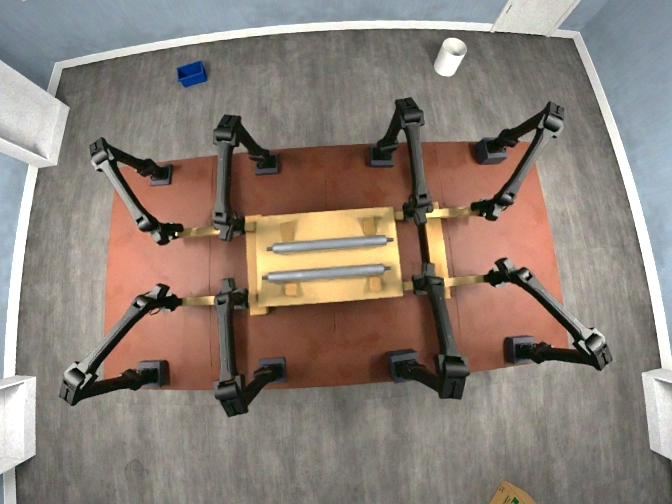

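Emit:
{"op": "move", "data": {
  "arm1": {"target": [0.861, 0.2083, 0.909, 0, 1, 0, 0], "speed": 0.05},
  "arm2": {"target": [0.4447, 0.202, 0.906, 0, 0, 1, 0], "speed": 0.05},
  "arm3": {"target": [-0.4945, 0.1901, 0.9, 0, 1, 0, 0], "speed": 0.05},
  "arm4": {"target": [-0.9406, 0.1983, 0.899, 0, 0, 1, 0], "speed": 0.05},
  "arm5": {"target": [-0.9404, -0.2002, 0.8885, 0, 0, 1, 0], "speed": 0.05},
  "arm6": {"target": [-0.492, -0.1984, 0.8985, 0, 1, 0, 0], "speed": 0.05},
  "arm7": {"target": [0.4599, -0.1757, 0.906, 0, 0, 1, 0], "speed": 0.05},
  "arm8": {"target": [0.8611, -0.1828, 0.909, 0, 1, 0, 0], "speed": 0.05},
  "cameras": ["cam_high"]
}}

Scene clock: 247.87 s.
Joint torques (N m): arm1=[-1.9 -20.31 13.79 -2.99 0.28 -0.04] | arm2=[-2.67 -17.73 11.02 -2.4 -0.37 -0.23] | arm3=[-1.67 -17.9 11.34 -3.14 -0.02 0] | arm4=[-1.67 -19.72 10.07 -1.37 -0.27 -0.25] | arm5=[1.03 -22.3 7.95 -1.8 0.49 0.06] | arm6=[1.03 -17.79 12.97 -2.8 -0.34 0.15] | arm7=[1.9 -17.9 12.75 -2.63 0.19 0.43] | arm8=[0.62 -17.26 15.95 -2.61 -0.42 0.07]
Heat: arm1: hottest joint3_rad 39 °C; arm2: hottest joint3_rad 48 °C; arm3: hottest joint3_rad 37 °C; arm4: hottest joint3_rad 37 °C; arm5: hottest joint2_rad 38 °C; arm6: hottest joint3_rad 45 °C; arm7: hottest joint3_rad 49 °C; arm8: hottest joint3_rad 43 °C.
move: arm1 off_target; arm2 off_target; arm3 off_target; arm4 off_target; arm5 off_target; arm6 off_target; arm7 off_target; arm8 off_target
Joint velocities: within noise
arm1.joint_positions: joint1_rad=-0.571 joint2_rad=+1.779 joint3_rad=+1.401 joint4_rad=-1.200 joint5_rad=-0.008 joint6_rad=+1.009 gripper_m=+0.04508
arm1.joint_status: not commanded
arm1.hand: x=+0.8715 y=+0.2108 z=+0.8688 quat_wxyz=(+0.005, -1.000, -0.007, -0.007) (m; scene frame)
arm1.hand_target: x=+0.8618 y=+0.2092 z=+0.9081 quat_wxyz=(-0.002, -1.000, +0.000, +0.001) (m; scene frame)
arm1.hand_status: off_target (0.042 m and 1.3 deg from the pose sent, 0.068 m and 1.5 deg at the start)
arm2.joint_positions: joint1_rad=+0.116 joint2_rad=+1.582 joint3_rad=+1.256 joint4_rad=-1.267 joint5_rad=+0.005 joint6_rad=-1.416 gripper_m=+0.04464
arm2.joint_status: not commanded
arm2.hand: x=+0.4541 y=+0.2035 z=+0.8679 quat_wxyz=(+0.005, +0.002, -1.000, -0.010) (m; scene frame)
arm2.hand_target: x=+0.4450 y=+0.2028 z=+0.9046 quat_wxyz=(+0.000, +0.000, -1.000, +0.001) (m; scene frame)
arm2.hand_status: off_target (0.039 m and 1.3 deg from the pose sent, 0.064 m and 1.6 deg at the start)
arm3.joint_positions: joint1_rad=-0.290 joint2_rad=+1.716 joint3_rad=+1.186 joint4_rad=-1.026 joint5_rad=+0.002 joint6_rad=+1.324 gripper_m=+0.04564
arm3.joint_status: not commanded
arm3.hand: x=-0.4891 y=+0.1925 z=+0.8687 quat_wxyz=(+0.001, -1.000, -0.004, +0.000) (m; scene frame)
arm3.hand_target: x=-0.4943 y=+0.1904 z=+0.8992 quat_wxyz=(-0.001, -1.000, +0.000, +0.000) (m; scene frame)
arm3.hand_status: off_target (0.032 m and 0.4 deg from the pose sent, 0.056 m and 0.6 deg at the start)
arm4.joint_positions: joint1_rad=+0.468 joint2_rad=+1.748 joint3_rad=+1.337 joint4_rad=-1.176 joint5_rad=+0.004 joint6_rad=-1.135 gripper_m=+0.04521
arm4.joint_status: not commanded
arm4.hand: x=-0.9329 y=+0.1961 z=+0.8670 quat_wxyz=(+0.008, -0.004, -1.000, -0.007) (m; scene frame)
arm4.hand_target: x=-0.9405 y=+0.1984 z=+0.8975 quat_wxyz=(+0.000, +0.000, -1.000, +0.000) (m; scene frame)
arm4.hand_status: off_target (0.033 m and 1.3 deg from the pose sent, 0.056 m and 0.9 deg at the start)
arm5.joint_positions: joint1_rad=-0.477 joint2_rad=+1.785 joint3_rad=+1.254 joint4_rad=-1.037 joint5_rad=-0.011 joint6_rad=+1.129 gripper_m=+0.04325
arm5.joint_status: not commanded
arm5.hand: x=-0.9356 y=-0.1981 z=+0.8588 quat_wxyz=(+0.007, +0.001, -1.000, +0.002) (m; scene frame)
arm5.hand_target: x=-0.9403 y=-0.2002 z=+0.8871 quat_wxyz=(+0.000, +0.000, -1.000, +0.000) (m; scene frame)
arm5.hand_status: off_target (0.030 m and 0.9 deg from the pose sent, 0.052 m and 0.5 deg at the start)
arm6.joint_positions: joint1_rad=+0.267 joint2_rad=+1.627 joint3_rad=+1.236 joint4_rad=-1.186 joint5_rad=+0.010 joint6_rad=-1.351 gripper_m=+0.04432
arm6.joint_status: not commanded
arm6.hand: x=-0.4864 y=-0.1989 z=+0.8691 quat_wxyz=(+0.000, +1.000, +0.001, +0.003) (m; scene frame)
arm6.hand_target: x=-0.4917 y=-0.1989 z=+0.8977 quat_wxyz=(-0.001, +1.000, +0.000, +0.000) (m; scene frame)
arm6.hand_status: off_target (0.030 m and 0.4 deg from the pose sent, 0.053 m and 0.4 deg at the start)
arm7.joint_positions: joint1_rad=-0.160 joint2_rad=+1.666 joint3_rad=+1.319 joint4_rad=-1.235 joint5_rad=+0.004 joint6_rad=+1.386 gripper_m=+0.04469
arm7.joint_status: not commanded
arm7.hand: x=+0.4698 y=-0.1760 z=+0.8706 quat_wxyz=(+0.001, +0.005, -1.000, +0.004) (m; scene frame)
arm7.hand_target: x=+0.4603 y=-0.1763 z=+0.9046 quat_wxyz=(+0.000, +0.000, -1.000, -0.001) (m; scene frame)
arm7.hand_status: off_target (0.037 m and 0.8 deg from the pose sent, 0.062 m and 0.8 deg at the start)
arm8.joint_positions: joint1_rad=+0.572 joint2_rad=+1.809 joint3_rad=+1.546 joint4_rad=-1.321 joint5_rad=+0.007 joint6_rad=-1.030 gripper_m=+0.04504
arm8.joint_status: not commanded
arm8.hand: x=+0.8702 y=-0.1852 z=+0.8681 quat_wxyz=(+0.009, +1.000, -0.001, +0.009) (m; scene frame)
arm8.hand_target: x=+0.8620 y=-0.1839 z=+0.9082 quat_wxyz=(-0.001, +1.000, +0.000, -0.001) (m; scene frame)
arm8.hand_status: off_target (0.042 m and 1.5 deg from the pose sent, 0.068 m and 2.1 deg at the start)
pictures: cam_high

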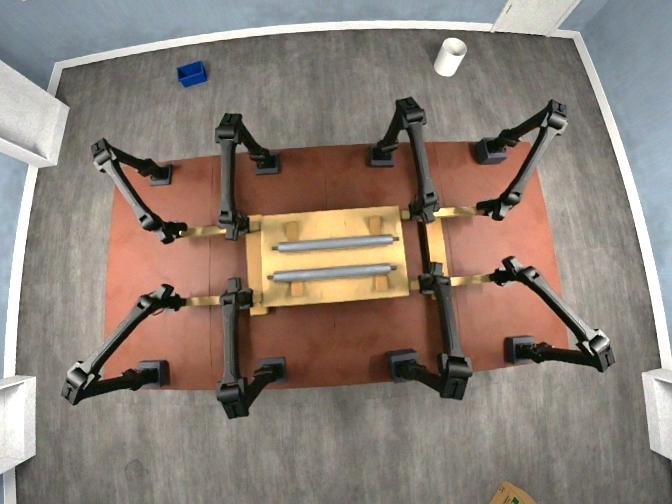

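Emit:
{"op": "move", "data": {
  "arm1": {"target": [0.819, 0.2083, 0.904, 0, 1, 0, 0], "speed": 0.05},
  "arm2": {"target": [0.4027, 0.202, 0.901, 0, 0, 1, 0], "speed": 0.05},
  "arm3": {"target": [-0.5365, 0.1901, 0.8965, 0, 1, 0, 0], "speed": 0.05},
  "arm4": {"target": [-0.9826, 0.1983, 0.896, 0, 0, 1, 0], "speed": 0.05},
  "arm5": {"target": [-0.9824, -0.2002, 0.885, 0, 0, 1, 0], "speed": 0.05},
  "arm6": {"target": [-0.534, -0.1984, 0.894, 0, 1, 0, 0], "speed": 0.05},
  "arm7": {"target": [0.4179, -0.1757, 0.901, 0, 0, 1, 0], "speed": 0.05},
  "arm8": {"target": [0.8191, -0.1828, 0.904, 0, 1, 0, 0], "speed": 0.05},
  "cameras": ["cam_high"]
}}

Scene clock: 253.13 s.
Joint torques (N m): arm1=[-1.61 -20.78 13.37 -2.47 0.25 -0.03] | arm2=[-2.73 -17.67 9.65 -1.61 -0.37 -0.24] | arm3=[-1.67 -16.91 11.45 -2.78 -0.05 -0.01] | arm4=[-1.85 -18.55 9.43 -0.76 -0.27 -0.28] | arm5=[0.97 -21.07 7.34 -1.44 0.62 0.05] | arm6=[1.14 -17.44 12.57 -2.45 -0.24 0.16] | arm7=[1.85 -17.49 11.77 -2.07 0.16 0.42] | arm8=[0.62 -17.55 15.99 -2.37 -0.41 0.06]
Heat: arm1: hottest joint3_rad 39 °C; arm2: hottest joint3_rad 48 °C; arm3: hottest joint3_rad 37 °C; arm4: hottest joint3_rad 38 °C; arm5: hottest joint2_rad 38 °C; arm6: hottest joint3_rad 45 °C; arm7: hottest joint3_rad 49 °C; arm8: hottest joint3_rad 44 °C.
move: arm1 off_target; arm2 off_target; arm3 off_target; arm4 off_target; arm5 off_target; arm6 off_target; arm7 off_target; arm8 off_target
Joint velocities: within noise
arm1.joint_positions: joint1_rad=-0.635 joint2_rad=+1.836 joint3_rad=+1.482 joint4_rad=-1.225 joint5_rad=-0.008 joint6_rad=+0.946 gripper_m=+0.04508
arm1.joint_status: not commanded
arm1.hand: x=+0.8299 y=+0.2101 z=+0.8685 quat_wxyz=(+0.005, -1.000, -0.006, -0.007) (m; scene frame)
arm1.hand_target: x=+0.8198 y=+0.2090 z=+0.9034 quat_wxyz=(-0.001, -1.000, +0.000, +0.001) (m; scene frame)
arm1.hand_status: off_target (0.037 m and 1.2 deg from the pose sent, 0.063 m and 1.3 deg at the start)
arm2.joint_positions: joint1_rad=+0.022 joint2_rad=+1.578 joint3_rad=+1.256 joint4_rad=-1.275 joint5_rad=+0.005 joint6_rad=-1.509 gripper_m=+0.04464
arm2.joint_status: not commanded
arm2.hand: x=+0.4121 y=+0.2010 z=+0.8698 quat_wxyz=(+0.004, +0.001, -1.000, -0.013) (m; scene frame)
arm2.hand_target: x=+0.4031 y=+0.2024 z=+0.8999 quat_wxyz=(+0.000, +0.000, -1.000, +0.000) (m; scene frame)
arm2.hand_status: off_target (0.033 m and 1.5 deg from the pose sent, 0.061 m and 1.3 deg at the start)
arm3.joint_positions: joint1_rad=-0.374 joint2_rad=+1.732 joint3_rad=+1.220 joint4_rad=-1.038 joint5_rad=+0.001 joint6_rad=+1.241 gripper_m=+0.04564
arm3.joint_status: not commanded
arm3.hand: x=-0.5307 y=+0.1932 z=+0.8723 quat_wxyz=(-0.002, -1.000, -0.004, +0.001) (m; scene frame)
arm3.hand_target: x=-0.5362 y=+0.1904 z=+0.8960 quat_wxyz=(-0.001, -1.000, +0.000, +0.000) (m; scene frame)
arm3.hand_status: off_target (0.025 m and 0.5 deg from the pose sent, 0.055 m and 0.5 deg at the start)
arm4.joint_positions: joint1_rad=+0.390 joint2_rad=+1.706 joint3_rad=+1.291 joint4_rad=-1.176 joint5_rad=+0.004 joint6_rad=-1.212 gripper_m=+0.04521
arm4.joint_status: not commanded
arm4.hand: x=-0.9743 y=+0.1973 z=+0.8710 quat_wxyz=(+0.008, -0.004, -1.000, -0.009) (m; scene frame)
arm4.hand_target: x=-0.9824 y=+0.1983 z=+0.8950 quat_wxyz=(+0.000, +0.000, -1.000, +0.000) (m; scene frame)
arm4.hand_status: off_target (0.026 m and 1.5 deg from the pose sent, 0.058 m and 1.3 deg at the start)
arm5.joint_positions: joint1_rad=-0.396 joint2_rad=+1.746 joint3_rad=+1.207 joint4_rad=-1.026 joint5_rad=-0.014 joint6_rad=+1.209 gripper_m=+0.04327
arm5.joint_status: not commanded
arm5.hand: x=-0.9783 y=-0.1965 z=+0.8616 quat_wxyz=(+0.008, +0.001, -1.000, +0.001) (m; scene frame)
arm5.hand_target: x=-0.9824 y=-0.2001 z=+0.8840 quat_wxyz=(+0.000, +0.000, -1.000, +0.000) (m; scene frame)
arm5.hand_status: off_target (0.024 m and 1.0 deg from the pose sent, 0.054 m and 0.9 deg at the start)
arm6.joint_positions: joint1_rad=+0.352 joint2_rad=+1.649 joint3_rad=+1.270 joint4_rad=-1.190 joint5_rad=+0.007 joint6_rad=-1.266 gripper_m=+0.04432
arm6.joint_status: not commanded
arm6.hand: x=-0.5282 y=-0.1980 z=+0.8715 quat_wxyz=(-0.004, +1.000, +0.001, +0.001) (m; scene frame)
arm6.hand_target: x=-0.5338 y=-0.1987 z=+0.8936 quat_wxyz=(-0.001, +1.000, +0.000, +0.000) (m; scene frame)
arm6.hand_status: off_target (0.023 m and 0.4 deg from the pose sent, 0.054 m and 0.4 deg at the start)
arm7.joint_positions: joint1_rad=-0.071 joint2_rad=+1.659 joint3_rad=+1.309 joint4_rad=-1.238 joint5_rad=+0.004 joint6_rad=+1.473 gripper_m=+0.04489
arm7.joint_status: not commanded
arm7.hand: x=+0.4272 y=-0.1750 z=+0.8705 quat_wxyz=(+0.001, +0.006, -1.000, +0.007) (m; scene frame)
arm7.hand_target: x=+0.4181 y=-0.1760 z=+0.9000 quat_wxyz=(+0.000, +0.000, -1.000, -0.001) (m; scene frame)
arm7.hand_status: off_target (0.032 m and 1.1 deg from the pose sent, 0.060 m and 0.8 deg at the start)
arm8.joint_positions: joint1_rad=+0.635 joint2_rad=+1.866 joint3_rad=+1.624 joint4_rad=-1.342 joint5_rad=+0.008 joint6_rad=-0.966 gripper_m=+0.04504
arm8.joint_status: not commanded
arm8.hand: x=+0.8289 y=-0.1856 z=+0.8662 quat_wxyz=(+0.009, +1.000, -0.001, +0.010) (m; scene frame)
arm8.hand_target: x=+0.8200 y=-0.1840 z=+0.9033 quat_wxyz=(-0.001, +1.000, +0.000, -0.001) (m; scene frame)
arm8.hand_status: off_target (0.039 m and 1.5 deg from the pose sent, 0.062 m and 1.5 deg at the start)
pictures: cam_high

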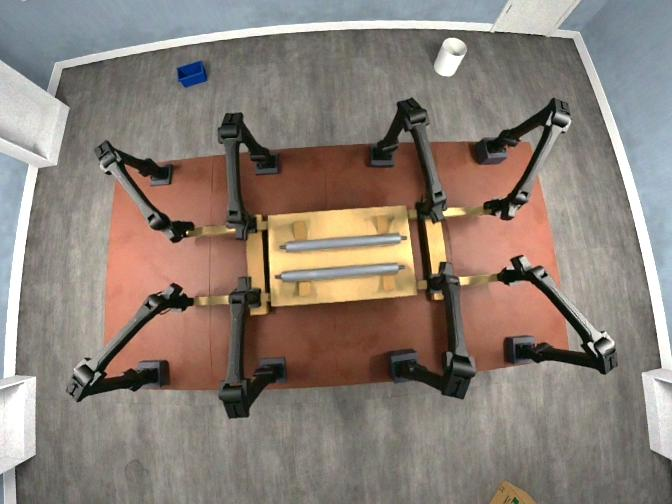

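Emit:
{"op": "move", "data": {
  "arm1": {"target": [0.7735, 0.2083, 0.901, 0, 1, 0, 0], "speed": 0.05},
  "arm2": {"target": [0.3572, 0.202, 0.896, 0, 0, 1, 0], "speed": 0.05},
  "arm3": {"target": [-0.582, 0.1901, 0.891, 0, 1, 0, 0], "speed": 0.05},
  "arm4": {"target": [-1.0281, 0.1983, 0.891, 0, 0, 1, 0], "speed": 0.05},
  "arm5": {"target": [-1.0279, -0.2002, 0.88, 0, 0, 1, 0], "speed": 0.05},
  "arm6": {"target": [-0.5795, -0.1984, 0.889, 0, 1, 0, 0], "speed": 0.05},
  "arm7": {"target": [0.3724, -0.1757, 0.897, 0, 0, 1, 0], "speed": 0.05},
  "arm8": {"target": [0.7736, -0.1828, 0.902, 0, 1, 0, 0], "speed": 0.05},
  "cameras": ["cam_high"]
}}

Scene clock: 258.07 s.
Joint torques (N m): arm1=[-1.32 -21.6 13.35 -2.07 0.24 -0.01] | arm2=[-2.49 -17.26 9.21 -1.17 -0.21 -0.2] | arm3=[-1.61 -17.26 11.28 -2.52 -0.11 0.02] | arm4=[-1.9 -17.9 9.42 -0.77 -0.19 -0.29] | arm5=[0.91 -20.42 7.25 -1.55 0.62 0.06] | arm6=[1.14 -17.79 12.38 -2.19 -0.26 0.17] | arm7=[1.49 -17.38 11.41 -1.8 0.07 0.41] | arm8=[0.62 -18.26 16.02 -2.17 -0.42 0.06]
Heat: arm1: hottest joint3_rad 40 °C; arm2: hottest joint3_rad 48 °C; arm3: hottest joint3_rad 38 °C; arm4: hottest joint3_rad 38 °C; arm5: hottest joint2_rad 38 °C; arm6: hottest joint3_rad 45 °C; arm7: hottest joint3_rad 50 °C; arm8: hottest joint3_rad 44 °C.
move: arm1 off_target; arm2 off_target; arm3 off_target; arm4 off_target; arm5 off_target; arm6 off_target; arm7 off_target; arm8 off_target
Joint velocities: within noise
arm1.joint_positions: joint1_rad=-0.701 joint2_rad=+1.904 joint3_rad=+1.584 joint4_rad=-1.261 joint5_rad=-0.008 joint6_rad=+0.880 gripper_m=+0.04508
arm1.joint_status: not commanded
arm1.hand: x=+0.7845 y=+0.2105 z=+0.8689 quat_wxyz=(+0.005, -1.000, -0.006, -0.008) (m; scene frame)
arm1.hand_target: x=+0.7743 y=+0.2090 z=+0.9005 quat_wxyz=(-0.001, -1.000, +0.000, +0.001) (m; scene frame)
arm1.hand_status: off_target (0.034 m and 1.3 deg from the pose sent, 0.065 m and 1.2 deg at the start)
arm2.joint_positions: joint1_rad=-0.082 joint2_rad=+1.578 joint3_rad=+1.255 joint4_rad=-1.275 joint5_rad=+0.001 joint6_rad=-1.615 gripper_m=+0.04464
arm2.joint_status: not commanded
arm2.hand: x=+0.3659 y=+0.2012 z=+0.8693 quat_wxyz=(+0.000, +0.002, -1.000, -0.014) (m; scene frame)
arm2.hand_target: x=+0.3575 y=+0.2023 z=+0.8952 quat_wxyz=(+0.000, +0.000, -1.000, +0.000) (m; scene frame)
arm2.hand_status: off_target (0.028 m and 1.6 deg from the pose sent, 0.061 m and 1.5 deg at the start)
arm3.joint_positions: joint1_rad=-0.460 joint2_rad=+1.773 joint3_rad=+1.271 joint4_rad=-1.047 joint5_rad=+0.001 joint6_rad=+1.154 gripper_m=+0.04564
arm3.joint_status: not commanded
arm3.hand: x=-0.5766 y=+0.1929 z=+0.8698 quat_wxyz=(-0.002, -1.000, -0.004, +0.002) (m; scene frame)
arm3.hand_target: x=-0.5818 y=+0.1903 z=+0.8908 quat_wxyz=(-0.001, -1.000, +0.000, +0.000) (m; scene frame)
arm3.hand_status: off_target (0.022 m and 0.6 deg from the pose sent, 0.055 m and 0.5 deg at the start)
arm4.joint_positions: joint1_rad=+0.299 joint2_rad=+1.679 joint3_rad=+1.243 joint4_rad=-1.154 joint5_rad=+0.001 joint6_rad=-1.303 gripper_m=+0.04521
arm4.joint_status: not commanded
arm4.hand: x=-1.0196 y=+0.1970 z=+0.8670 quat_wxyz=(+0.006, -0.004, -1.000, -0.010) (m; scene frame)
arm4.hand_target: x=-1.0279 y=+0.1983 z=+0.8901 quat_wxyz=(+0.000, +0.000, -1.000, +0.000) (m; scene frame)
arm4.hand_status: off_target (0.026 m and 1.4 deg from the pose sent, 0.057 m and 1.5 deg at the start)
arm5.joint_positions: joint1_rad=-0.304 joint2_rad=+1.722 joint3_rad=+1.157 joint4_rad=-0.999 joint5_rad=-0.012 joint6_rad=+1.302 gripper_m=+0.04327
arm5.joint_status: not commanded
arm5.hand: x=-1.0241 y=-0.1958 z=+0.8571 quat_wxyz=(+0.008, +0.001, -1.000, +0.000) (m; scene frame)
arm5.hand_target: x=-1.0277 y=-0.2001 z=+0.8790 quat_wxyz=(+0.000, +0.000, -1.000, +0.000) (m; scene frame)
arm5.hand_status: off_target (0.024 m and 0.9 deg from the pose sent, 0.053 m and 1.0 deg at the start)
arm6.joint_positions: joint1_rad=+0.440 joint2_rad=+1.690 joint3_rad=+1.315 joint4_rad=-1.195 joint5_rad=+0.007 joint6_rad=-1.178 gripper_m=+0.04432
arm6.joint_status: not commanded
arm6.hand: x=-0.5733 y=-0.1978 z=+0.8688 quat_wxyz=(-0.004, +1.000, +0.001, +0.000) (m; scene frame)
arm6.hand_target: x=-0.5793 y=-0.1987 z=+0.8886 quat_wxyz=(-0.001, +1.000, +0.000, +0.000) (m; scene frame)
arm6.hand_status: off_target (0.021 m and 0.4 deg from the pose sent, 0.054 m and 0.4 deg at the start)
arm7.joint_positions: joint1_rad=+0.026 joint2_rad=+1.657 joint3_rad=+1.304 joint4_rad=-1.238 joint5_rad=+0.005 joint6_rad=+1.569 gripper_m=+0.04493
arm7.joint_status: not commanded
arm7.hand: x=+0.3809 y=-0.1749 z=+0.8697 quat_wxyz=(-0.001, +0.007, -1.000, +0.008) (m; scene frame)
arm7.hand_target: x=+0.3727 y=-0.1761 z=+0.8962 quat_wxyz=(+0.000, +0.000, -1.000, +0.000) (m; scene frame)
arm7.hand_status: off_target (0.029 m and 1.2 deg from the pose sent, 0.061 m and 1.1 deg at the start)
arm8.joint_positions: joint1_rad=+0.698 joint2_rad=+1.937 joint3_rad=+1.732 joint4_rad=-1.379 joint5_rad=+0.009 joint6_rad=-0.903 gripper_m=+0.04504
arm8.joint_status: not commanded
arm8.hand: x=+0.7839 y=-0.1851 z=+0.8664 quat_wxyz=(+0.008, +1.000, -0.001, +0.010) (m; scene frame)
arm8.hand_target: x=+0.7745 y=-0.1838 z=+0.9015 quat_wxyz=(-0.001, +1.000, +0.000, -0.001) (m; scene frame)
arm8.hand_status: off_target (0.037 m and 1.5 deg from the pose sent, 0.066 m and 1.5 deg at the start)
pictures: cam_high

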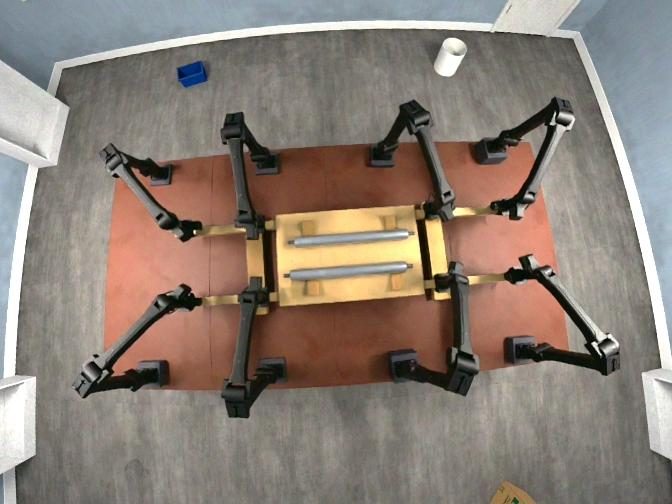

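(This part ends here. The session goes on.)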